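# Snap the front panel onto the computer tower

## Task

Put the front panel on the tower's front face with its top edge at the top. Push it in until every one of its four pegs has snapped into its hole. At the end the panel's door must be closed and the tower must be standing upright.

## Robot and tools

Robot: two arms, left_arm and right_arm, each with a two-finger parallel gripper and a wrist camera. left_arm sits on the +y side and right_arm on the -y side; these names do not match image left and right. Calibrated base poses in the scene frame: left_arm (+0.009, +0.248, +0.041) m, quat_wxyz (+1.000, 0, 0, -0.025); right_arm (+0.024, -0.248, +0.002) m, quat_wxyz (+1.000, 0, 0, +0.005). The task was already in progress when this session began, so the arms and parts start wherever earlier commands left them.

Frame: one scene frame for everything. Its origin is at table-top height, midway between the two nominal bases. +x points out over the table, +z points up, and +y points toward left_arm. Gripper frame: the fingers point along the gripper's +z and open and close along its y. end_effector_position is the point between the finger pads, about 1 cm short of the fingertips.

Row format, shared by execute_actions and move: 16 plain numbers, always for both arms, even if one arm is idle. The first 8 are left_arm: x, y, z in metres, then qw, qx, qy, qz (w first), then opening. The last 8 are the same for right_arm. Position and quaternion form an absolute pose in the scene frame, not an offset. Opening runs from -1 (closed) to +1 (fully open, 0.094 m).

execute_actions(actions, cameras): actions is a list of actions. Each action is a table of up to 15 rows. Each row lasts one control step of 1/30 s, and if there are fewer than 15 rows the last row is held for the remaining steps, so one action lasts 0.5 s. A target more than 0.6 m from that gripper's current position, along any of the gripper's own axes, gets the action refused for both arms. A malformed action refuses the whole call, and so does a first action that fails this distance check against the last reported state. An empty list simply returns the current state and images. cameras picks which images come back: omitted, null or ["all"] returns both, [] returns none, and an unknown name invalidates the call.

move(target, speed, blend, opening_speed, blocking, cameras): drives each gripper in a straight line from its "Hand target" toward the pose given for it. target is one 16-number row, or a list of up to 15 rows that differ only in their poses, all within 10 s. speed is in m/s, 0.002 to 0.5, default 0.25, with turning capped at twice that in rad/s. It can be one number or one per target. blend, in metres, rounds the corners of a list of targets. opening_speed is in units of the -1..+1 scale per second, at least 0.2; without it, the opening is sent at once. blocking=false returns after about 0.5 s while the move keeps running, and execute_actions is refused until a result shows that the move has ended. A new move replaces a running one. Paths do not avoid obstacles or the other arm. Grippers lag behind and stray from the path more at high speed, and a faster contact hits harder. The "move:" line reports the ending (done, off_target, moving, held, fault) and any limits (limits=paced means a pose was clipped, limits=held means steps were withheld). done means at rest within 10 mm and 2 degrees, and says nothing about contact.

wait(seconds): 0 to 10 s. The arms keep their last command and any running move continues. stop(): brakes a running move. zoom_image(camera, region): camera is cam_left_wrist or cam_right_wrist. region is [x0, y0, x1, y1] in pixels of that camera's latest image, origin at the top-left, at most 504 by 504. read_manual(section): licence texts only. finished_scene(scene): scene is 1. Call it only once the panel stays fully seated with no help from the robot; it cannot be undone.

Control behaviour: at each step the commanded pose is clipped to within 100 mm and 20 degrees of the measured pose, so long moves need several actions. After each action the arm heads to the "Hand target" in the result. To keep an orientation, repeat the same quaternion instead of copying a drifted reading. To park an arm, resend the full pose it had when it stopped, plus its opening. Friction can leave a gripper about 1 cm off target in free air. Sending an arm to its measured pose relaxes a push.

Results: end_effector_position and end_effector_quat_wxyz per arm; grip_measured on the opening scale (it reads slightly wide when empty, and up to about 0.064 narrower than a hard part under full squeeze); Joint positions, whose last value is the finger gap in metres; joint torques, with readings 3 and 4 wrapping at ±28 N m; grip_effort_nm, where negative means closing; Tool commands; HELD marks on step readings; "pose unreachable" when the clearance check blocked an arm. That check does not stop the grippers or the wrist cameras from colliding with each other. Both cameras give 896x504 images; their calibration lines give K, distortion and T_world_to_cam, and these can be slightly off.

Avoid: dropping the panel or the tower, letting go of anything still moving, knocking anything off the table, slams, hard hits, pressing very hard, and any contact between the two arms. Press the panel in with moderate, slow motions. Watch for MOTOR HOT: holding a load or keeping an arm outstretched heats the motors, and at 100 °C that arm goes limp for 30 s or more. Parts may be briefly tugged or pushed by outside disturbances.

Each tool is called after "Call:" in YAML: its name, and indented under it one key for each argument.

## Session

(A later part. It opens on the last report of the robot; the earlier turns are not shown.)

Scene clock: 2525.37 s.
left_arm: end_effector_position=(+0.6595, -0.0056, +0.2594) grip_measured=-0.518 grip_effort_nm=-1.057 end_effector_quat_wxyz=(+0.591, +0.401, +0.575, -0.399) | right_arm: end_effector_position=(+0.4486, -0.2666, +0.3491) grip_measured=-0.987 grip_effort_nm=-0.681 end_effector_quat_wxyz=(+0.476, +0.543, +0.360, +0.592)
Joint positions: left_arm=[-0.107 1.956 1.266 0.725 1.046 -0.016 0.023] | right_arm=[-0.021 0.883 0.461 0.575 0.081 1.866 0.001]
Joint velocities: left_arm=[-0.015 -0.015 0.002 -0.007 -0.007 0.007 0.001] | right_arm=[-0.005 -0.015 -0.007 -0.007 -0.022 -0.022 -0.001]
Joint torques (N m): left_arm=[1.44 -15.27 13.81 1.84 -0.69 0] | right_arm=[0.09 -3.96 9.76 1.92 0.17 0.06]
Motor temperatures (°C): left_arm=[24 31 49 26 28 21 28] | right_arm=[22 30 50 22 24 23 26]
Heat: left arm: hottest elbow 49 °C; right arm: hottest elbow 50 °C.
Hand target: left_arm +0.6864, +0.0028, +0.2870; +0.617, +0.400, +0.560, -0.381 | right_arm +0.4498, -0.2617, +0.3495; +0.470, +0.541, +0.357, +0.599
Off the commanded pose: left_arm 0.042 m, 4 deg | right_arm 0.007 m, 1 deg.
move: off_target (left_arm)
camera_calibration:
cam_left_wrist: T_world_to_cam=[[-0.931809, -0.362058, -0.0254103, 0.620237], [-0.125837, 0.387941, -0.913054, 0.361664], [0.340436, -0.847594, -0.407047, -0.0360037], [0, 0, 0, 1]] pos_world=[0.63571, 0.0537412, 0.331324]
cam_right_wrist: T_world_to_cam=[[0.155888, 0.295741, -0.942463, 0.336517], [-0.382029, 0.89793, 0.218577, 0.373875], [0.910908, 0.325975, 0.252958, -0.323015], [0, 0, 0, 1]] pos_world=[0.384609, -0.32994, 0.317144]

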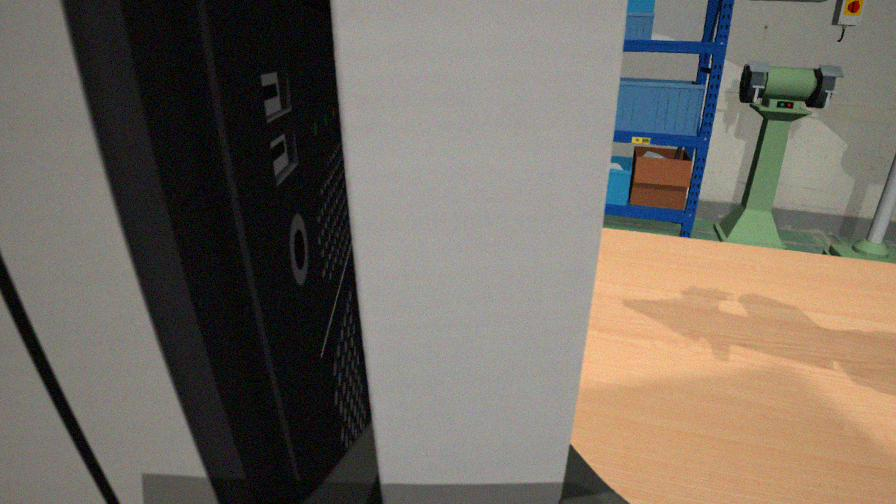

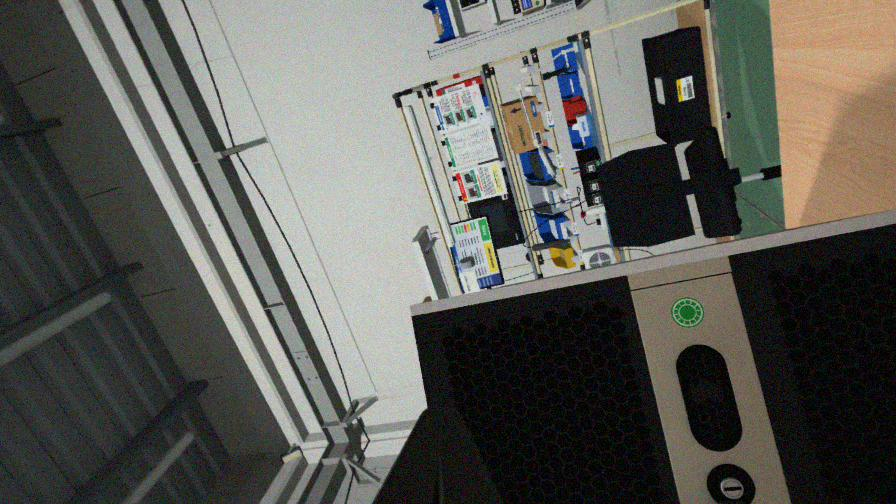

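Call:
move:
  target: [0.69,0.001,0.287,0.617,0.401,0.560,-0.3815,-1,0.60,-0.185,0.29,0.386,0.398,0.596,0.580,-1]
  speed: 0.12

Scene clock: 2539.87 s.
left_arm: end_effector_position=(+0.6595, -0.0056, +0.2594) grip_measured=-0.518 grip_effort_nm=-1.062 end_effector_quat_wxyz=(+0.591, +0.401, +0.575, -0.400) | right_arm: end_effector_position=(+0.5859, -0.1877, +0.2711) grip_measured=-0.987 grip_effort_nm=-0.676 end_effector_quat_wxyz=(+0.375, +0.414, +0.599, +0.574)
Joint positions: left_arm=[-0.107 1.956 1.266 0.725 1.046 -0.016 0.023] | right_arm=[-0.021 1.401 0.753 0.584 -0.396 1.571 0.001]
Joint velocities: left_arm=[-0.015 -0.015 -0.007 -0.002 -0.022 -0.095 -0.001] | right_arm=[0.015 -0.005 -0.002 -0.012 -0.007 -0.007 0]
Joint torques (N m): left_arm=[1.14 -15.21 13.76 1.8 -0.72 0] | right_arm=[-0.67 -10.11 13.23 1.22 -0.11 -0.21]
Motor temperatures (°C): left_arm=[24 31 51 26 27 21 28] | right_arm=[22 30 48 22 24 23 26]
Heat: left arm: hottest elbow 51 °C; right arm: hottest elbow 48 °C.
Hand target: left_arm +0.6863, +0.0027, +0.2870; +0.617, +0.401, +0.560, -0.381 | right_arm +0.5984, -0.1847, +0.2918; +0.387, +0.397, +0.597, +0.580
Off the commanded pose: left_arm 0.042 m, 4 deg | right_arm 0.024 m, 2 deg.
move: off_target (left_arm, right_arm)
camera_calibration:
cam_left_wrist: T_world_to_cam=[[-0.931947, -0.361703, -0.0254171, 0.620266], [-0.125688, 0.388001, -0.913049, 0.361564], [0.340114, -0.847718, -0.407058, -0.0357891], [0, 0, 0, 1]] pos_world=[0.635671, 0.0537257, 0.331322]
cam_right_wrist: T_world_to_cam=[[-0.0826244, -0.0000349384, -0.996581, 0.317211], [-0.731389, 0.679262, 0.0606141, 0.57906], [0.676937, 0.733896, -0.0561491, -0.156616], [0, 0, 0, 1]] pos_world=[0.555747, -0.278382, 0.272233]

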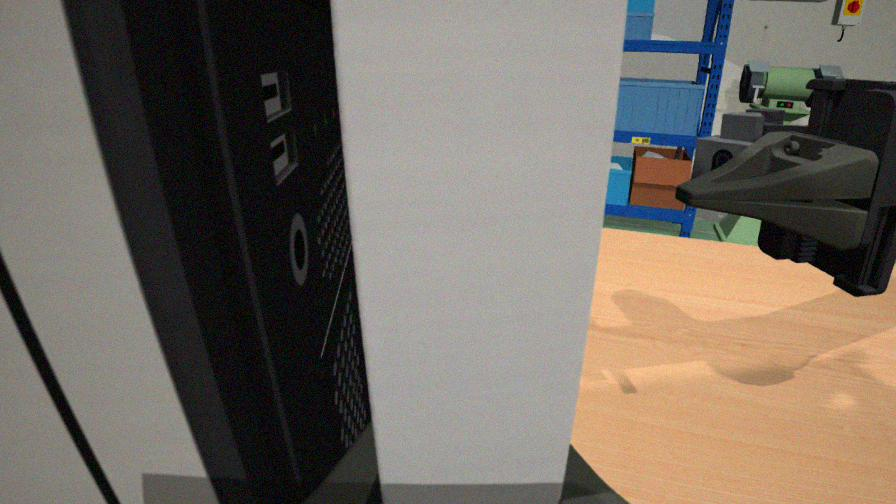

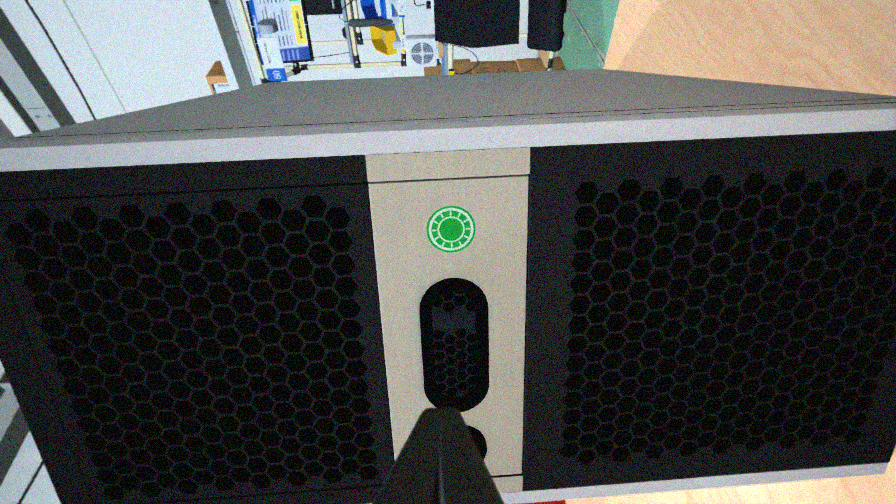

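Call:
move:
  target: [0.69,0.001,0.287,0.617,0.401,0.560,-0.3815,-1,0.69,-0.146,0.282,0.386,0.398,0.596,0.580,-1]
  speed: 0.1
  cameras: []

Call:
move:
  target: [0.69,0.001,0.287,0.617,0.401,0.560,-0.3815,-1,0.73,-0.127,0.282,0.386,0.398,0.596,0.580,-1]
  speed: 0.04

Scene clock: 2549.57 s.
left_arm: end_effector_position=(+0.6595, -0.0056, +0.2594) grip_measured=-0.518 grip_effort_nm=-1.067 end_effector_quat_wxyz=(+0.591, +0.401, +0.575, -0.400) | right_arm: end_effector_position=(+0.6766, -0.1536, +0.2633) grip_measured=-0.987 grip_effort_nm=-0.681 end_effector_quat_wxyz=(+0.376, +0.412, +0.600, +0.573)
Joint positions: left_arm=[-0.107 1.956 1.266 0.725 1.046 -0.016 0.023] | right_arm=[0.05 1.635 0.998 0.574 -0.327 1.571 0.001]
Joint velocities: left_arm=[-0.005 0.005 -0.017 -0.002 -0.051 0.022 0] | right_arm=[0.005 -0.005 0.002 -0.002 -0.066 0.037 0.001]
Joint torques (N m): left_arm=[1.08 -15.09 13.75 1.77 -0.69 -0.01] | right_arm=[-0.5 -13.45 13.31 1.2 0.15 -0.17]
Motor temperatures (°C): left_arm=[24 31 52 26 27 21 28] | right_arm=[22 30 49 22 24 23 26]
Heat: left arm: hottest elbow 52 °C; right arm: hottest elbow 49 °C.
Hand target: left_arm +0.6863, +0.0028, +0.2870; +0.617, +0.401, +0.560, -0.381 | right_arm +0.6887, -0.1461, +0.2826; +0.386, +0.398, +0.596, +0.580
Off the commanded pose: left_arm 0.042 m, 4 deg | right_arm 0.024 m, 2 deg.
move: off_target (left_arm, right_arm)
No camera images: "cameras" was empty.

Scene clock: 2551.03 s.
left_arm: end_effector_position=(+0.6605, -0.0052, +0.2595) grip_measured=-0.518 grip_effort_nm=-1.067 end_effector_quat_wxyz=(+0.593, +0.400, +0.576, -0.397) | right_arm: end_effector_position=(+0.7032, -0.1431, +0.2635) grip_measured=-0.987 grip_effort_nm=-0.681 end_effector_quat_wxyz=(+0.377, +0.414, +0.601, +0.571)
Joint positions: left_arm=[-0.107 1.956 1.266 0.725 1.04 -0.014 0.023] | right_arm=[0.068 1.695 1.08 0.548 -0.306 1.571 0.001]
Joint velocities: left_arm=[-0.005 -0.005 0.002 0.027 -0.022 0.007 0] | right_arm=[-0.015 0.005 0.002 -0.007 -0.037 0.037 -0.001]
Joint torques (N m): left_arm=[1.55 -15.09 13.87 1.81 -0.46 -0.05] | right_arm=[0.44 -12.34 16.68 1.26 0.54 -0.15]
Motor temperatures (°C): left_arm=[24 31 52 26 27 21 28] | right_arm=[22 30 49 22 24 23 26]
Heat: left arm: hottest elbow 52 °C; right arm: hottest elbow 49 °C.
Hand target: left_arm +0.6865, +0.0028, +0.2870; +0.617, +0.400, +0.560, -0.381 | right_arm +0.7261, -0.1275, +0.2820; +0.386, +0.399, +0.596, +0.580
Off the commanded pose: left_arm 0.041 m, 4 deg | right_arm 0.036 m, 2 deg.
move: off_target (left_arm, right_arm)
camera_calibration:
cam_left_wrist: T_world_to_cam=[[-0.929653, -0.367402, -0.0275954, 0.620335], [-0.126153, 0.38779, -0.913074, 0.361881], [0.346167, -0.845361, -0.406858, -0.039823], [0, 0, 0, 1]] pos_world=[0.636134, 0.053914, 0.33134]
cam_right_wrist: T_world_to_cam=[[-0.0841806, -0.00621693, -0.996431, 0.319438], [-0.730148, 0.680871, 0.0574363, 0.635169], [0.678084, 0.732377, -0.0618554, -0.268755], [0, 0, 0, 1]] pos_world=[0.672896, -0.233651, 0.265193]

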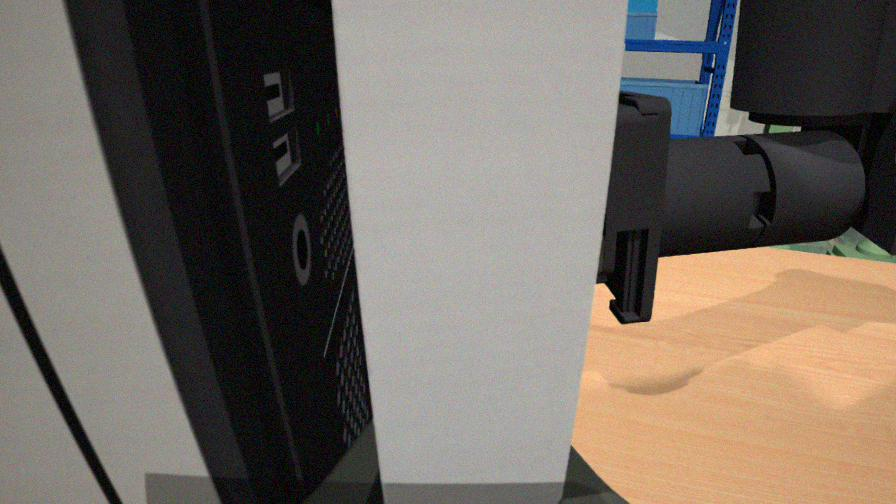

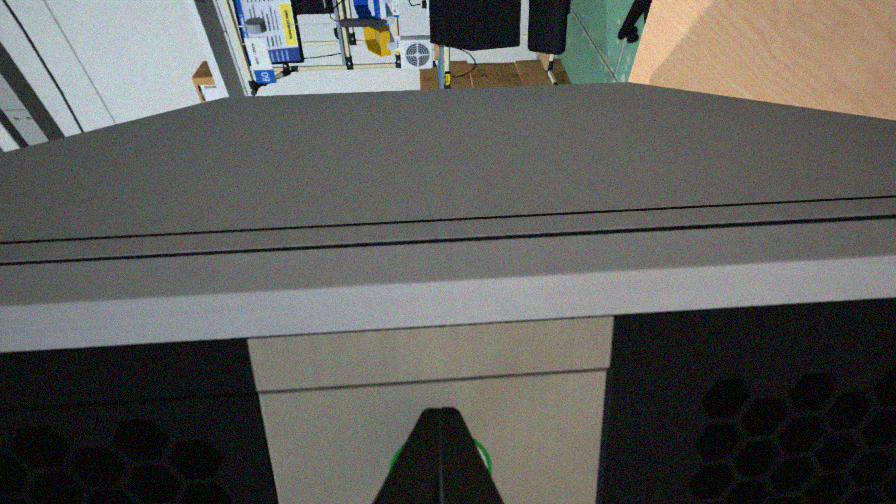

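Call:
move:
  target: [0.69,0.001,0.287,0.617,0.401,0.560,-0.3815,-1,0.765,-0.110,0.284,0.386,0.398,0.596,0.580,-1]
  speed: 0.04

Call:
move:
  target: [0.726,0.018,0.29,0.617,0.401,0.560,-0.3815,-1,0.765,-0.110,0.284,0.386,0.398,0.596,0.580,-1]
  speed: 0.04

Scene clock: 2557.90 s.
left_arm: end_effector_position=(+0.6662, -0.0052, +0.2595) grip_measured=-0.518 grip_effort_nm=-1.062 end_effector_quat_wxyz=(+0.595, +0.394, +0.580, -0.393) | right_arm: end_effector_position=(+0.7120, -0.1416, +0.2644) grip_measured=-0.987 grip_effort_nm=-0.676 end_effector_quat_wxyz=(+0.374, +0.419, +0.603, +0.567)
Joint positions: left_arm=[-0.108 1.962 1.278 0.716 1.024 -0.015 0.023] | right_arm=[0.071 1.708 1.112 0.516 -0.298 1.571 0.001]
Joint velocities: left_arm=[-0.005 -0.015 -0.012 -0.002 0.007 0.007 0] | right_arm=[0.005 0.005 -0.012 -0.007 0.11 -0.022 -0.001]
Joint torques (N m): left_arm=[1.2 -15.56 13.2 1.95 0.27 0] | right_arm=[1.2 -9.05 22.38 1.2 1.17 -0.2]
Motor temperatures (°C): left_arm=[24 31 52 26 27 21 28] | right_arm=[22 31 50 22 24 23 26]
Heat: left arm: hottest elbow 52 °C; right arm: hottest elbow 50 °C.
Hand target: left_arm +0.6873, +0.0022, +0.2868; +0.617, +0.401, +0.560, -0.381 | right_arm +0.7524, -0.1109, +0.2834; +0.386, +0.398, +0.596, +0.581
Off the commanded pose: left_arm 0.037 m, 4 deg | right_arm 0.065 m, 3 deg.
move: off_target (left_arm, right_arm)
camera_calibration:
cam_left_wrist: T_world_to_cam=[[-0.923889, -0.381888, -0.0243127, 0.620936], [-0.135348, 0.385551, -0.912706, 0.368636], [0.357925, -0.839948, -0.407894, -0.0493289], [0, 0, 0, 1]] pos_world=[0.641226, 0.0535668, 0.331432]
cam_right_wrist: T_world_to_cam=[[-0.0977989, -0.00744828, -0.995178, 0.330279], [-0.725934, 0.68457, 0.0662159, 0.635717], [0.680776, 0.728909, -0.0723572, -0.275393], [0, 0, 0, 1]] pos_world=[0.68127, -0.231996, 0.266665]

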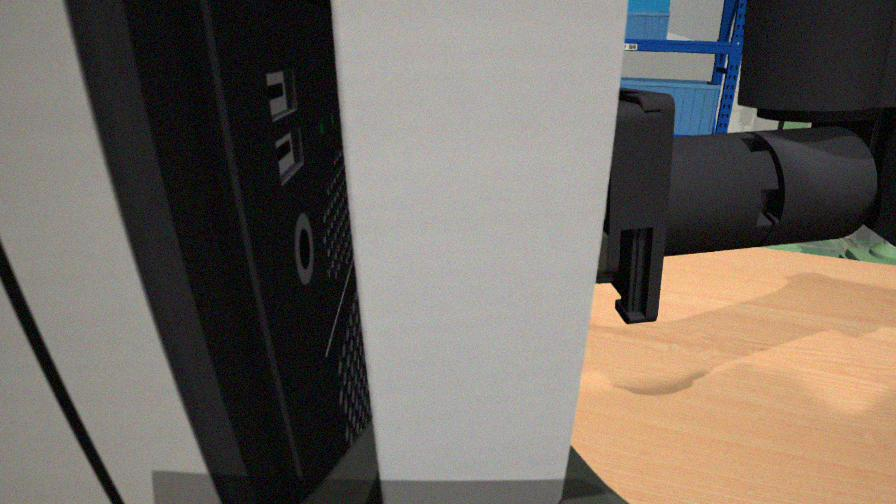

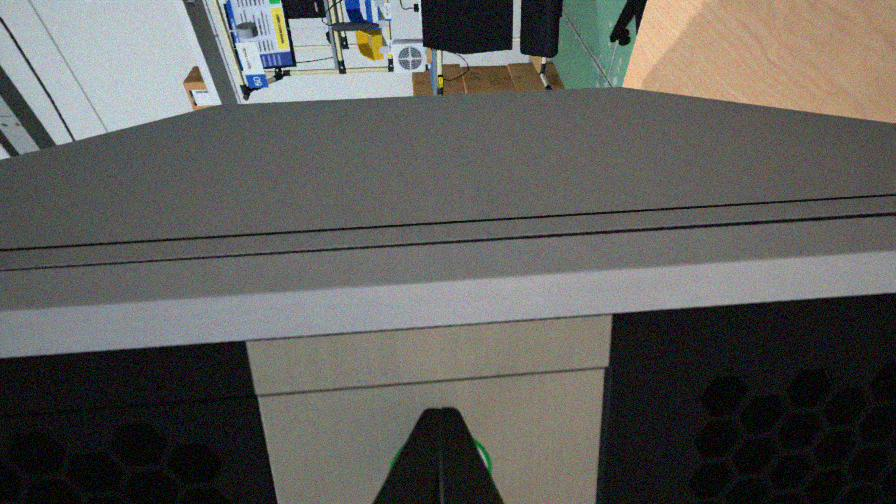

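Scene clock: 2559.50 s.
left_arm: end_effector_position=(+0.6841, -0.0003, +0.2596) grip_measured=-0.518 grip_effort_nm=-1.072 end_effector_quat_wxyz=(+0.590, +0.401, +0.576, -0.400) | right_arm: end_effector_position=(+0.7284, -0.1377, +0.2647) grip_measured=-0.987 grip_effort_nm=-0.681 end_effector_quat_wxyz=(+0.377, +0.418, +0.601, +0.567)
Joint positions: left_arm=[-0.092 2.003 1.35 0.684 1.062 -0.015 0.023] | right_arm=[0.077 1.746 1.162 0.509 -0.288 1.571 0.001]
Joint velocities: left_arm=[-0.005 -0.024 0.002 0.007 0.007 -0.037 -0.001] | right_arm=[-0.015 0.005 0.002 0.007 0.022 -0.051 -0.001]
Joint torques (N m): left_arm=[2.78 -14.21 16.18 1.63 0.09 -0.1] | right_arm=[0.56 -11.93 19.38 1.21 0.81 -0.18]
Motor temperatures (°C): left_arm=[24 31 52 26 27 21 28] | right_arm=[22 31 51 22 24 23 26]
Heat: left arm: hottest elbow 52 °C; right arm: hottest elbow 51 °C.
Hand target: left_arm +0.7195, +0.0212, +0.2894; +0.617, +0.400, +0.560, -0.381 | right_arm +0.7575, -0.1108, +0.2838; +0.386, +0.399, +0.596, +0.581
Off the commanded pose: left_arm 0.055 m, 4 deg | right_arm 0.050 m, 3 deg.
move: off_target (left_arm, right_arm)
camera_calibration:
cam_left_wrist: T_world_to_cam=[[-0.932411, -0.360627, -0.0236128, 0.645037], [-0.127692, 0.389865, -0.911976, 0.363834], [0.338089, -0.847321, -0.409564, -0.0375508], [0, 0, 0, 1]] pos_world=[0.660594, 0.0589539, 0.331659]
cam_right_wrist: T_world_to_cam=[[-0.0924675, -0.00737251, -0.995688, 0.328516], [-0.723682, 0.687332, 0.0621175, 0.64475], [0.683911, 0.726306, -0.0688912, -0.292862], [0, 0, 0, 1]] pos_world=[0.697262, -0.228028, 0.266874]

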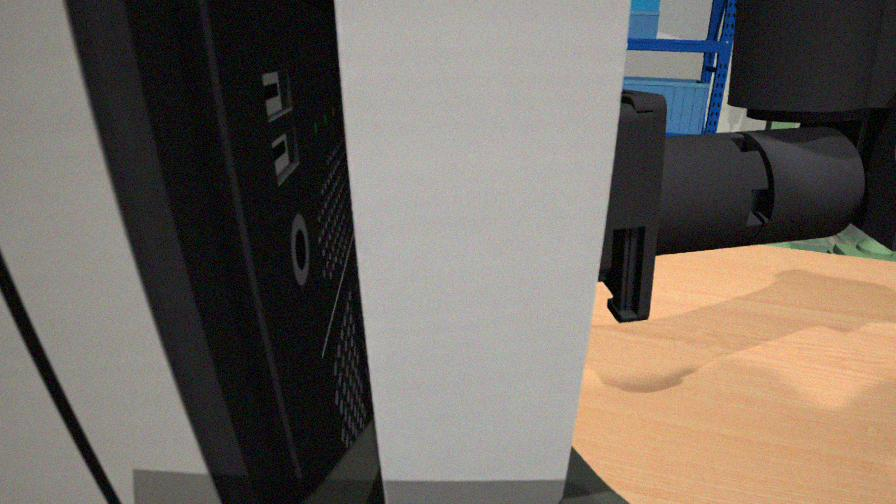

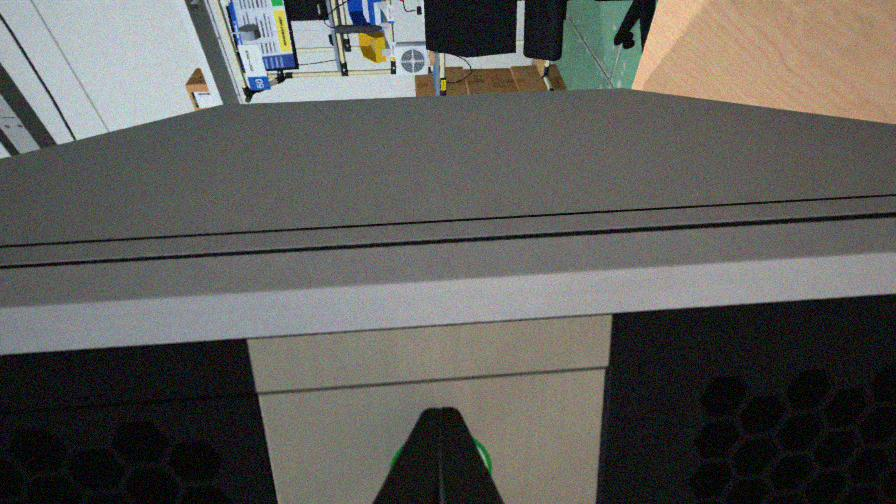

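Call:
zoom_image:
  camera: "cam_right_wrist"
  region: [560, 160, 896, 300]

Call:
zoom_image:
  camera: "cam_left_wrist"
  region: [200, 100, 450, 480]

Scaled by 1.500 from the camera's 896x504 image, which has a finer 1280x720 frame.

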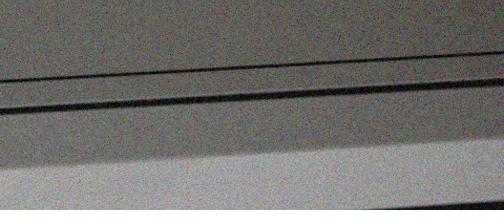

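Scaled by 1.326 from the camera's 896x504 image, which has a finer 1280x720 frame.

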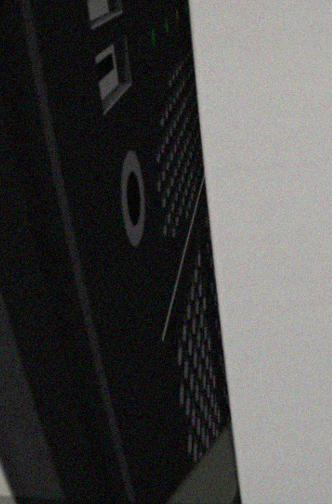

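Call:
move:
  target: [0.726,0.018,0.29,0.617,0.401,0.560,-0.3815,-1,0.62,-0.178,0.3,0.386,0.398,0.596,0.580,-1]
  cameras: []

Call:
move:
  target: [0.726,0.018,0.29,0.617,0.401,0.560,-0.3815,-1,0.40,-0.30,0.60,0.529,-0.147,0.830,0.093,-1]

Call:
zoom_image:
  camera: "cam_right_wrist"
  region: [190, 0, 490, 120]

Scene clock: 2571.87 s.
left_arm: end_effector_position=(+0.6832, +0.0000, +0.2592) grip_measured=-0.516 grip_effort_nm=-1.067 end_effector_quat_wxyz=(+0.590, +0.415, +0.566, -0.400) | right_arm: end_effector_position=(+0.6212, -0.1737, +0.2922) grip_measured=-0.987 grip_effort_nm=-0.672 end_effector_quat_wxyz=(+0.377, +0.405, +0.599, +0.579)
Joint positions: left_arm=[-0.089 2.009 1.359 0.683 1.09 0.008 0.023] | right_arm=[0.008 1.461 0.871 0.541 -0.38 1.571 0.001]
Joint velocities: left_arm=[0.005 -0.005 -0.002 -0.002 -0.022 0.007 0] | right_arm=[-0.024 -0.005 -0.012 -0.007 0.051 -0.022 -0.001]
Joint torques (N m): left_arm=[2.9 -15.03 15.47 1.66 -1.12 -0.3] | right_arm=[-1.85 -12.75 9.17 1.92 -0.13 -0.21]
Motor temperatures (°C): left_arm=[24 31 52 26 27 21 28] | right_arm=[22 31 57 22 24 23 26]
Heat: left arm: hottest elbow 52 °C; right arm: hottest elbow 57 °C.
Hand target: left_arm +0.7192, +0.0208, +0.2903; +0.617, +0.401, +0.560, -0.381 | right_arm +0.6202, -0.1778, +0.2994; +0.386, +0.399, +0.596, +0.581
Off the commanded pose: left_arm 0.056 m, 4 deg | right_arm 0.009 m, 1 deg.
move: off_target (left_arm)
No camera images: "cameras" was empty.

Scene clock: 2576.17 s.
left_arm: end_effector_position=(+0.6832, +0.0003, +0.2589) grip_measured=-0.516 grip_effort_nm=-1.057 end_effector_quat_wxyz=(+0.590, +0.415, +0.566, -0.400) | right_arm: end_effector_position=(+0.4046, -0.2960, +0.5751) grip_measured=-0.987 grip_effort_nm=-0.676 end_effector_quat_wxyz=(+0.512, -0.141, +0.840, +0.109)
Joint positions: left_arm=[-0.088 2.01 1.359 0.683 1.091 0.008 0.023] | right_arm=[-0.422 1.012 1.584 -1.195 -0.684 -0.383 0.001]
Joint velocities: left_arm=[-0.024 -0.005 -0.007 -0.007 -0.066 -0.051 0] | right_arm=[-0.005 -0.015 -0.007 -0.022 -0.007 0.037 0]
Joint torques (N m): left_arm=[2.78 -15.15 15.47 1.63 -1.09 -0.3] | right_arm=[-2.2 -5.07 13.52 0.87 -0.41 -0.19]
Motor temperatures (°C): left_arm=[24 31 52 26 27 22 28] | right_arm=[22 31 56 22 24 23 26]
Heat: left arm: hottest elbow 52 °C; right arm: hottest elbow 56 °C.
Hand target: left_arm +0.7193, +0.0211, +0.2898; +0.617, +0.401, +0.560, -0.381 | right_arm +0.3999, -0.2985, +0.5979; +0.528, -0.149, +0.831, +0.094
Off the commanded pose: left_arm 0.056 m, 4 deg | right_arm 0.026 m, 3 deg.
move: off_target (left_arm, right_arm)
camera_calibration:
cam_left_wrist: T_world_to_cam=[[-0.939983, -0.337798, -0.0482055, 0.65586], [-0.0971067, 0.400256, -0.911244, 0.341818], [0.327111, -0.851873, -0.409037, -0.0297021], [0, 0, 0, 1]] pos_world=[0.659406, 0.0594306, 0.330947]
cam_right_wrist: T_world_to_cam=[[0.332263, -0.942483, -0.036421, -0.393889], [-0.751266, -0.24111, -0.614382, 0.625339], [0.570264, 0.231499, -0.788167, 0.378092], [0, 0, 0, 1]] pos_world=[0.385059, -0.307986, 0.667851]

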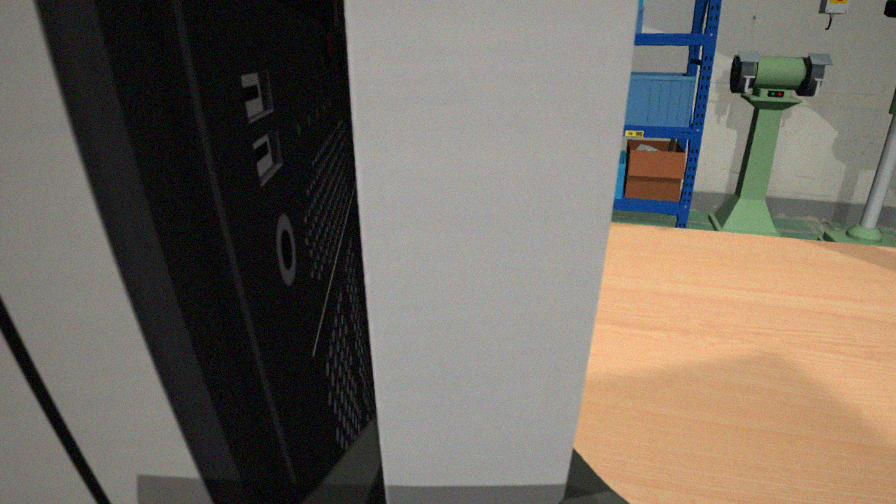

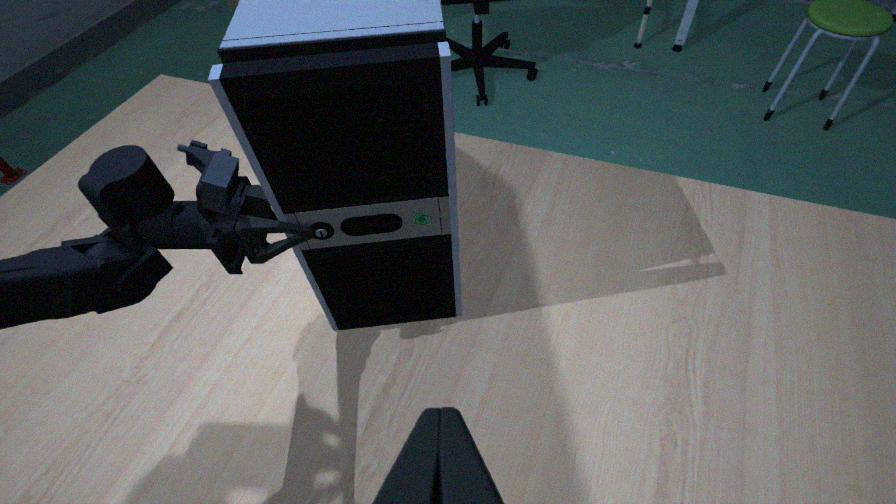

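Scaled by 1.680 from the camera's 896x504 image, which has a finer 1280x720 frame.

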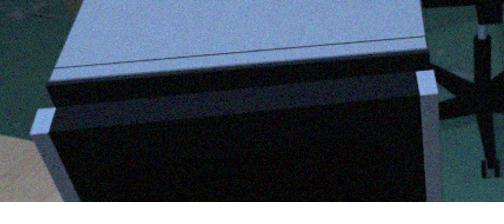

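Call:
move:
  target:
    - [0.705,0.008,0.29,0.617,0.401,0.560,-0.3815,-1,0.62,-0.32,0.43,0.164,0.170,0.696,0.677,-1]
    - [0.695,0.003,0.29,0.617,0.401,0.560,-0.3815,-1,0.765,-0.285,0.43,0.164,0.170,0.696,0.677,-1]
  cameras: ["cam_right_wrist"]

Scene clock: 2603.33 s.
left_arm: end_effector_position=(+0.6837, -0.0006, +0.2588) grip_measured=-0.516 grip_effort_nm=-1.057 end_effector_quat_wxyz=(+0.593, +0.407, +0.572, -0.395) | right_arm: end_effector_position=(+0.7733, -0.2906, +0.4158) grip_measured=-0.987 grip_effort_nm=-0.667 end_effector_quat_wxyz=(+0.158, +0.180, +0.696, +0.677)
Joint positions: left_arm=[-0.093 2.004 1.349 0.687 1.064 0.003 0.023] | right_arm=[-0.293 2.005 1.972 -0.139 -1.368 1.426 0.001]
Joint velocities: left_arm=[-0.015 -0.005 -0.002 -0.012 -0.007 -0.022 0] | right_arm=[-0.015 -0.005 -0.022 -0.007 -0.022 0.037 0]
Joint torques (N m): left_arm=[0.44 -18.73 10.06 2.48 -1.32 -0.2] | right_arm=[-1.2 -23 10.29 1.43 0.05 0.02]
Motor temperatures (°C): left_arm=[24 32 51 26 28 22 28] | right_arm=[22 31 56 22 24 23 26]
Heat: left arm: hottest elbow 51 °C; right arm: hottest elbow 56 °C.
Hand target: left_arm +0.6937, +0.0034, +0.2900; +0.617, +0.401, +0.560, -0.382 | right_arm +0.7675, -0.2836, +0.4341; +0.166, +0.170, +0.696, +0.677
Off the commanded pose: left_arm 0.033 m, 4 deg | right_arm 0.017 m, 1 deg.
move: off_target (left_arm, right_arm)
camera_calibration:
cam_right_wrist: T_world_to_cam=[[-0.0497738, -0.0319911, -0.998248, 0.442894], [-0.997788, 0.0456895, 0.0482866, 0.80425], [0.0440648, 0.998443, -0.0341945, 0.357267], [0, 0, 0, 1]] pos_world=[0.808772, -0.379288, 0.4155]
Images, in order (width x height): cam_right_wrist 896x504.

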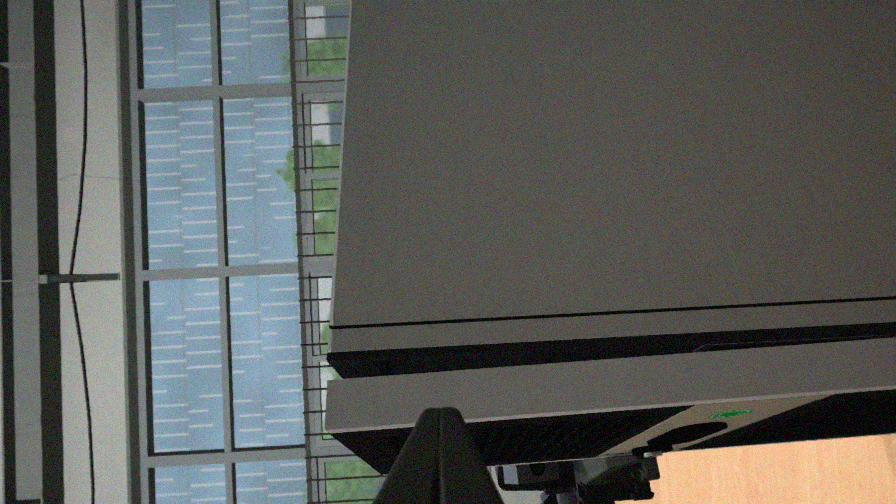

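Call:
zoom_image:
  camera: "cam_right_wrist"
  region: [310, 310, 610, 430]

Call:
zoom_image:
  camera: "cam_right_wrist"
  region: [310, 340, 390, 390]

Scaled by 1.680 from the camera's 896x504 image, which has a finer 1280x720 frame.

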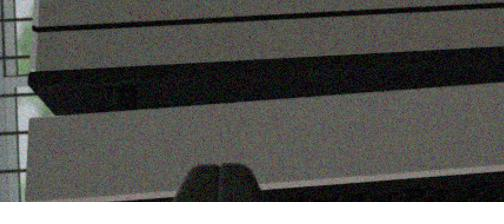

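Scaled by 6.300 from the camera's 896x504 image, which has a finer 1280x720 frame.

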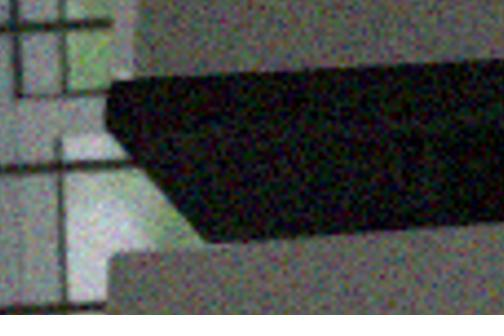

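Call:
move:
  target: [0.695,0.003,0.29,0.617,0.401,0.560,-0.3815,-1,0.865,-0.285,0.43,-0.017,-0.016,0.716,0.697,-1]
  cameras: ["cam_right_wrist"]

Call:
zoom_image:
  camera: "cam_right_wrist"
  region: [310, 300, 610, 450]

Scene clock: 2622.73 s.
left_arm: end_effector_position=(+0.6838, -0.0004, +0.2589) grip_measured=-0.516 grip_effort_nm=-1.057 end_effector_quat_wxyz=(+0.593, +0.406, +0.572, -0.395) | right_arm: end_effector_position=(+0.8675, -0.2946, +0.4200) grip_measured=-0.987 grip_effort_nm=-0.676 end_effector_quat_wxyz=(+0.110, +0.132, +0.684, +0.709)
Joint positions: left_arm=[-0.093 2.003 1.348 0.688 1.062 0.001 0.023] | right_arm=[-0.269 2.568 2.864 0.028 -1.479 1.93 0.001]
Joint velocities: left_arm=[0.005 -0.015 -0.012 -0.002 -0.066 -0.051 -0.001] | right_arm=[-0.015 0.005 0.012 -0.002 -0.037 -0.037 0.001]
Joint torques (N m): left_arm=[0.5 -18.61 10.17 2.47 -1.21 -0.22] | right_arm=[-1.08 -24 14.54 1.5 0.38 0.01]
Motor temperatures (°C): left_arm=[24 31 48 26 28 22 28] | right_arm=[22 32 53 22 24 23 26]
Heat: left arm: hottest elbow 48 °C; right arm: hottest elbow 53 °C.
Hand target: left_arm +0.6939, +0.0037, +0.2901; +0.617, +0.401, +0.560, -0.382 | right_arm +0.8651, -0.2848, +0.4320; +0.120, +0.117, +0.685, +0.709
Off the commanded pose: left_arm 0.033 m, 3 deg | right_arm 0.014 m, 23 deg; orientation clipped.
elbow stopped short (right arm): the move would have taken joint 3 (elbow) straighter than the controller allows.
move: off_target (left_arm, right_arm); limits=paced
camera_calibration:
cam_right_wrist: T_world_to_cam=[[-0.0361056, 0.0259322, -0.999011, 0.457182], [-0.995057, -0.0934704, 0.0335364, 0.861016], [-0.0925084, 0.995284, 0.0291789, 0.448218], [0, 0, 0, 1]] pos_world=[0.914731, -0.377481, 0.414777]
Images, in order (width x height): cam_right_wrist 896x504.

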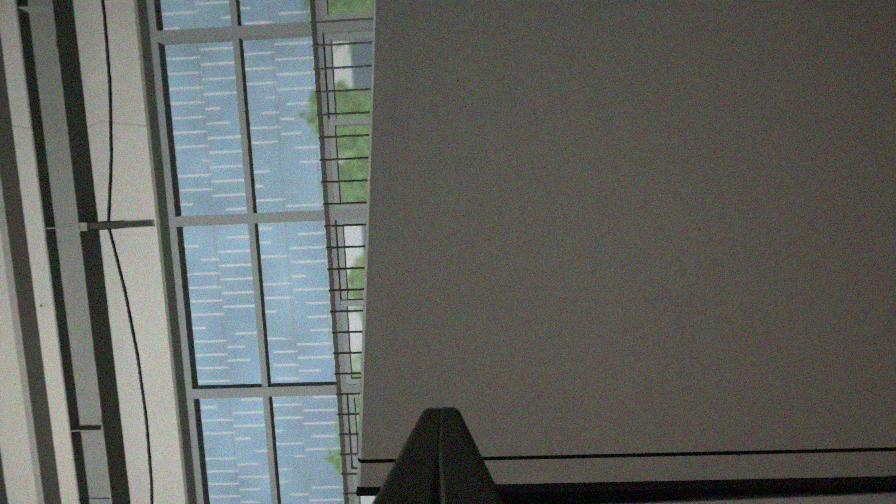

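Scaled by 1.680 from the camera's 896x504 image, which has a finer 1280x720 frame.

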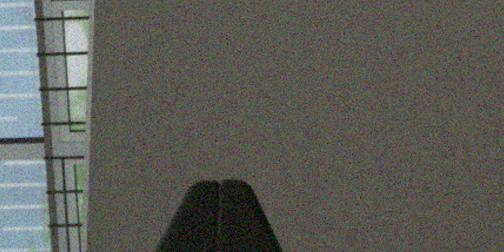

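Call:
move:
  target: [0.695,0.003,0.29,0.617,0.401,0.560,-0.3815,-1,0.865,-0.325,0.45,-0.017,-0.016,0.716,0.697,-1]
  cameras: ["cam_right_wrist"]

Call:
move:
  target: [0.695,0.003,0.29,0.617,0.401,0.560,-0.3815,-1,0.82,-0.29,0.43,0.05,0.05,0.710,0.697,-1]
  cameras: ["cam_right_wrist"]

Call:
zoom_image:
  camera: "cam_right_wrist"
  region: [310, 350, 510, 470]

Scene clock: 2631.63 s.
left_arm: end_effector_position=(+0.6839, -0.0004, +0.2589) grip_measured=-0.516 grip_effort_nm=-1.062 end_effector_quat_wxyz=(+0.593, +0.406, +0.572, -0.395) | right_arm: end_effector_position=(+0.8703, -0.3214, +0.4243) grip_measured=-0.987 grip_effort_nm=-0.681 end_effector_quat_wxyz=(+0.121, +0.164, +0.672, +0.712)
Joint positions: left_arm=[-0.093 2.003 1.348 0.688 1.061 0.001 0.023] | right_arm=[-0.299 2.568 2.864 0.053 -1.443 1.988 0.001]
Joint velocities: left_arm=[-0.005 -0.005 0.002 0.002 -0.066 0.066 0] | right_arm=[0.005 -0.005 -0.012 0.002 -0.022 -0.037 0]
Joint torques (N m): left_arm=[0.26 -18.37 10.07 2.58 -1.23 -0.19] | right_arm=[-1.73 -25.17 14.41 1.4 0.41 0.05]
Motor temperatures (°C): left_arm=[24 31 47 26 28 22 28] | right_arm=[22 32 54 22 24 23 26]
Heat: left arm: hottest elbow 47 °C; right arm: hottest elbow 54 °C.
Hand target: left_arm +0.6938, +0.0036, +0.2900; +0.617, +0.401, +0.560, -0.382 | right_arm +0.8622, -0.3244, +0.4490; +0.142, +0.148, +0.672, +0.711
Off the commanded pose: left_arm 0.033 m, 3 deg | right_arm 0.027 m, 27 deg; orientation clipped.
elbow stopped short (right arm): the move would have taken joint 3 (elbow) straighter than the controller allows.
move: off_target (left_arm, right_arm); limits=paced
camera_calibration:
cam_right_wrist: T_world_to_cam=[[-0.0597444, 0.0544837, -0.996726, 0.490994], [-0.997738, -0.0340791, 0.0579422, 0.872244], [-0.0308106, 0.997933, 0.0563965, 0.410638], [0, 0, 0, 1]] pos_world=[0.912257, -0.406815, 0.415688]
Images, in order (width x height): cam_right_wrist 896x504.

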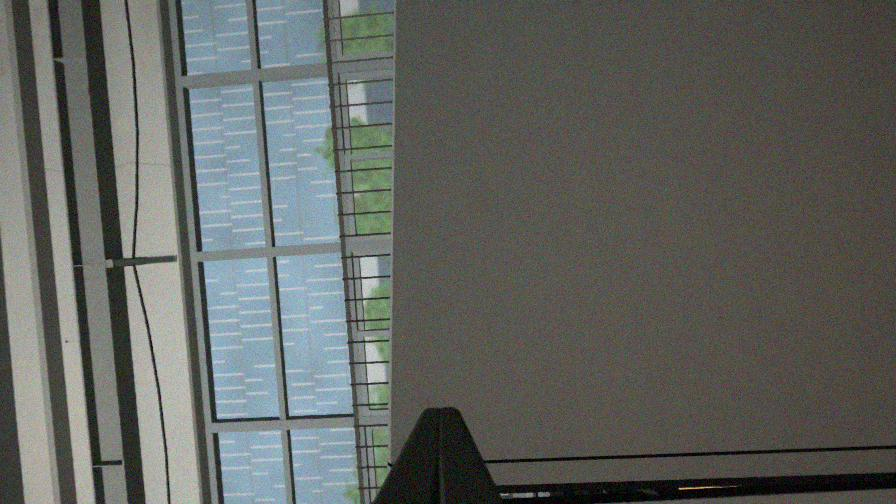

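Scene clock: 2634.50 s.
left_arm: end_effector_position=(+0.6839, -0.0004, +0.2589) grip_measured=-0.516 grip_effort_nm=-1.057 end_effector_quat_wxyz=(+0.593, +0.406, +0.572, -0.395) | right_arm: end_effector_position=(+0.8285, -0.2935, +0.4087) grip_measured=-0.987 grip_effort_nm=-0.676 end_effector_quat_wxyz=(+0.084, +0.120, +0.695, +0.704)
Joint positions: left_arm=[-0.093 2.003 1.348 0.688 1.061 0.001 0.023] | right_arm=[-0.282 2.332 2.402 0.224 -1.551 1.917 0.001]
Joint velocities: left_arm=[-0.015 0.005 -0.012 0.002 -0.022 -0.022 0.001] | right_arm=[-0.005 0.005 -0.007 -0.002 -0.022 0.007 0]
Joint torques (N m): left_arm=[0.26 -18.55 10.06 2.58 -1.19 -0.2] | right_arm=[-0.91 -26.34 9.85 1.21 0.11 -0.22]
Motor temperatures (°C): left_arm=[24 31 47 26 28 22 28] | right_arm=[22 33 53 22 24 23 26]
Heat: left arm: hottest elbow 47 °C; right arm: hottest elbow 53 °C.
Hand target: left_arm +0.6938, +0.0035, +0.2900; +0.617, +0.401, +0.560, -0.382 | right_arm +0.8203, -0.2889, +0.4300; +0.101, +0.099, +0.698, +0.702
Off the commanded pose: left_arm 0.033 m, 3 deg | right_arm 0.023 m, 9 deg.
joint sent to its limit (right arm) — joint 5 (wrist yaw), lower limit. The joint targets are off in orientation, not in position.
move: off_target (left_arm, right_arm)
camera_calibration:
cam_right_wrist: T_world_to_cam=[[-0.0583183, 0.00580025, -0.998281, 0.456613], [-0.987338, -0.148103, 0.0568185, 0.790746], [-0.147519, 0.988955, 0.0143639, 0.493655], [0, 0, 0, 1]] pos_world=[0.880187, -0.373739, 0.403808]
Images, in order (width x height): cam_right_wrist 896x504.

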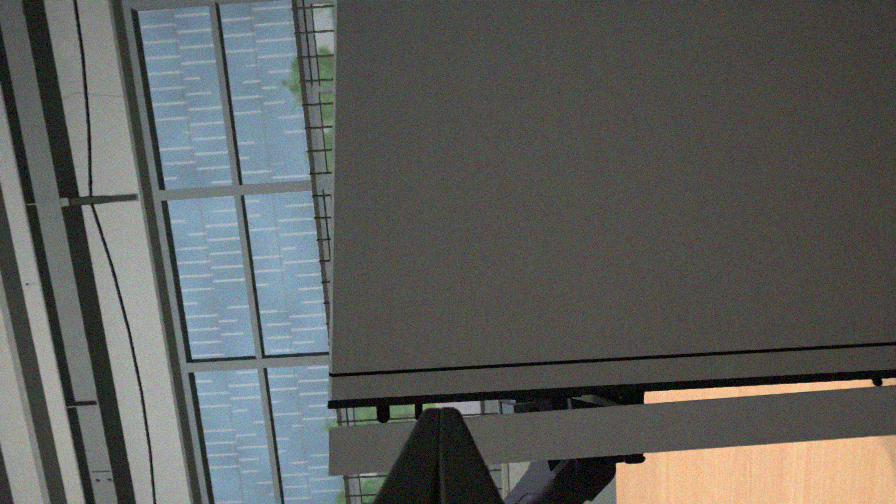

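Scaled by 2.520 from the camera's 896x504 image, which has a finer 1280x720 frame.

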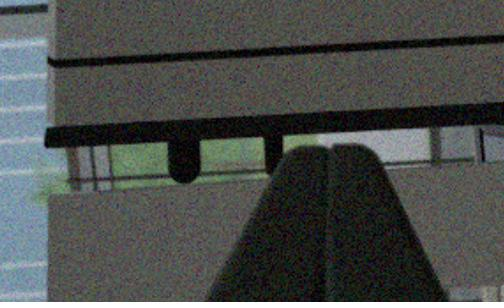

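Call:
move:
  target: [0.672,-0.012,0.287,0.617,0.401,0.560,-0.3815,-1,0.82,-0.29,0.43,0.05,0.05,0.710,0.697,-1]
  cameras: ["cam_right_wrist"]

Call:
zoom_image:
  camera: "cam_right_wrist"
  region: [310, 350, 510, 470]

Call:
zoom_image:
  camera: "cam_right_wrist"
  region: [696, 340, 896, 460]

Scene clock: 2654.40 s.
left_arm: end_effector_position=(+0.6768, -0.0073, +0.2576) grip_measured=-0.516 grip_effort_nm=-1.077 end_effector_quat_wxyz=(+0.601, +0.393, +0.580, -0.385) | right_arm: end_effector_position=(+0.8285, -0.2935, +0.4087) grip_measured=-0.987 grip_effort_nm=-0.676 end_effector_quat_wxyz=(+0.085, +0.120, +0.695, +0.704)
Joint positions: left_arm=[-0.111 1.983 1.306 0.712 1.005 -0.004 0.023] | right_arm=[-0.282 2.332 2.402 0.224 -1.551 1.916 0.001]
Joint velocities: left_arm=[0.005 0.005 0.002 0.002 -0.022 0.007 0.001] | right_arm=[-0.005 -0.015 -0.007 -0.002 0.037 0.051 0]
Joint torques (N m): left_arm=[-0.85 -19.31 7.94 2.66 -0.03 -0.07] | right_arm=[-0.91 -26.4 10.28 1.32 0.13 -0.22]
Motor temperatures (°C): left_arm=[24 31 45 26 28 22 28] | right_arm=[22 37 50 22 24 23 26]
Heat: left arm: hottest elbow 45 °C; right arm: hottest elbow 50 °C.
Hand target: left_arm +0.6722, -0.0121, +0.2867; +0.617, +0.401, +0.560, -0.381 | right_arm +0.8206, -0.2897, +0.4299; +0.101, +0.099, +0.698, +0.702
Off the commanded pose: left_arm 0.030 m, 3 deg | right_arm 0.023 m, 9 deg.
joint sent to its limit (right arm) — joint 5 (wrist yaw), lower limit. The joint targets are off in orientation, not in position.
move: off_target (left_arm, right_arm)
camera_calibration:
cam_right_wrist: T_world_to_cam=[[-0.0575864, 0.00558969, -0.998325, 0.45599], [-0.98738, -0.148089, 0.0561259, 0.791059], [-0.147527, 0.988958, 0.0140471, 0.493789], [0, 0, 0, 1]] pos_world=[0.880182, -0.373738, 0.403891]
Images, in order (width x height): cam_right_wrist 896x504.

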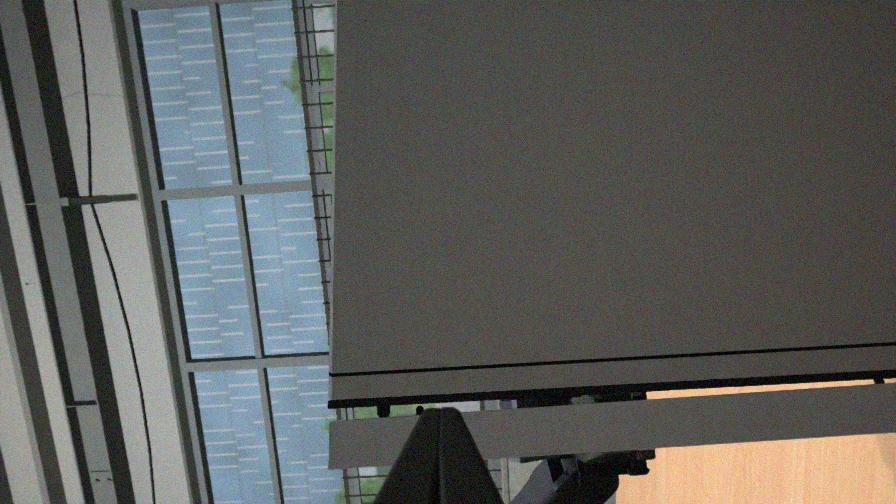

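Scaled by 2.520 from the camera's 896x504 image, which has a finer 1280x720 frame.

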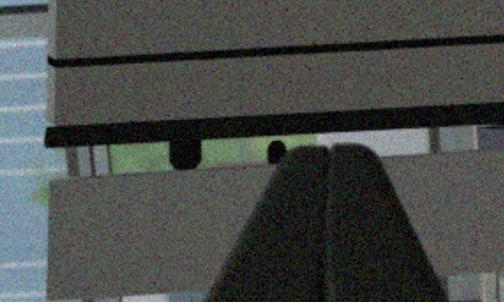

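Scaled by 2.520 from the camera's 896x504 image, which has a finer 1280x720 frame.

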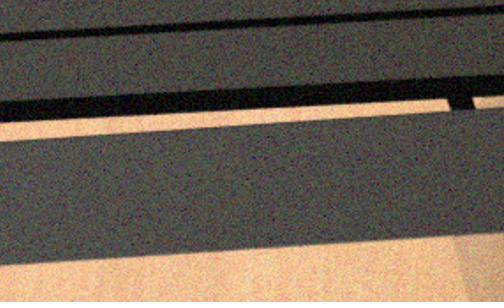

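Call:
zoom_image:
  camera: "cam_right_wrist"
  region: [320, 390, 440, 440]

Scaled by 4.200 from the camera's 896x504 image, which has a finer 1280x720 frame.

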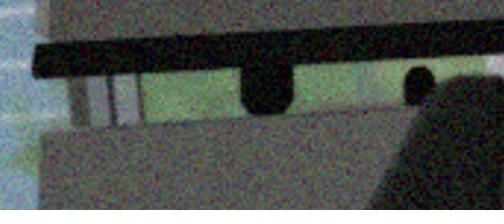

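Call:
move:
  target: [0.618,-0.037,0.287,0.617,0.401,0.560,-0.3815,-1,0.79,-0.29,0.43,0.05,0.05,0.710,0.697,-1]
  cameras: ["cam_right_wrist"]

Call:
zoom_image:
  camera: "cam_right_wrist"
  region: [300, 320, 560, 480]

Scene clock: 2671.40 s.
left_arm: end_effector_position=(+0.6176, -0.0396, +0.2462) grip_measured=-0.516 grip_effort_nm=-1.067 end_effector_quat_wxyz=(+0.586, +0.392, +0.589, -0.394) | right_arm: end_effector_position=(+0.7970, -0.2848, +0.4133) grip_measured=-0.987 grip_effort_nm=-0.676 end_effector_quat_wxyz=(+0.086, +0.118, +0.695, +0.704)
Joint positions: left_arm=[-0.183 1.892 1.135 0.754 0.946 -0.002 0.023] | right_arm=[-0.282 2.194 2.177 0.273 -1.551 1.873 0.001]
Joint velocities: left_arm=[0.005 -0.005 0.012 -0.012 -0.095 0.081 -0.001] | right_arm=[-0.005 0.005 -0.027 0.002 -0.081 0.022 0]
Joint torques (N m): left_arm=[0.32 -18.84 8.34 2.93 -0.1 0.01] | right_arm=[-2.32 -23.71 9.94 1.42 0.09 -0.23]
Motor temperatures (°C): left_arm=[24 33 45 26 27 22 28] | right_arm=[22 39 48 22 24 23 26]
Heat: left arm: hottest elbow 45 °C; right arm: hottest elbow 48 °C.
Hand target: left_arm +0.6177, -0.0375, +0.2869; +0.617, +0.401, +0.560, -0.381 | right_arm +0.7899, -0.2894, +0.4297; +0.105, +0.103, +0.698, +0.701
Off the commanded pose: left_arm 0.041 m, 5 deg | right_arm 0.019 m, 9 deg.
joint sent to its limit (right arm) — joint 5 (wrist yaw), lower limit. The joint targets are off in orientation, not in position.
move: off_target (left_arm, right_arm)
camera_calibration:
cam_right_wrist: T_world_to_cam=[[-0.0530472, 0.00347144, -0.998586, 0.454611], [-0.987661, -0.147739, 0.0519532, 0.763077], [-0.14735, 0.98902, 0.0112657, 0.481475], [0, 0, 0, 1]] pos_world=[0.848723, -0.36503, 0.4089]
Images, in order (width x height): cam_right_wrist 896x504.

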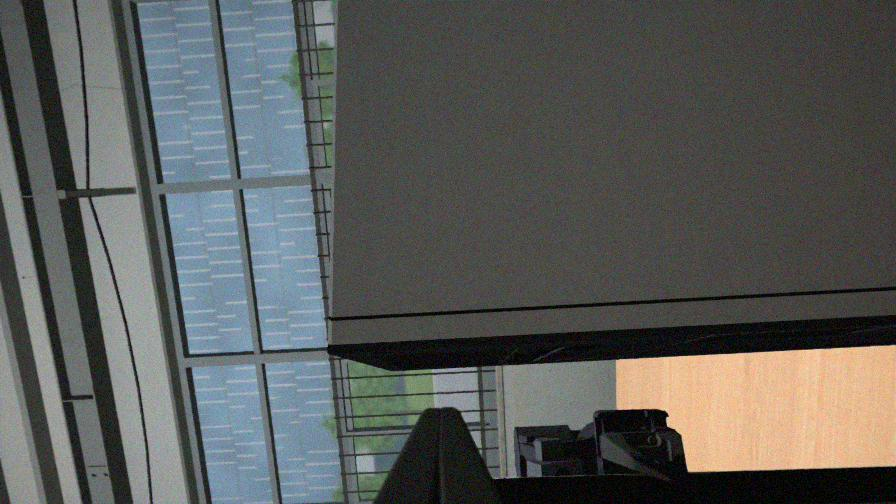

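Scaled by 1.938 from the camera's 896x504 image, which has a finer 1280x720 frame.

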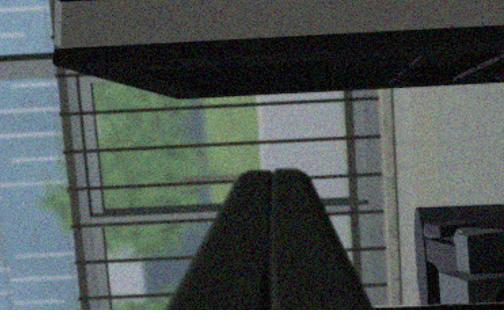

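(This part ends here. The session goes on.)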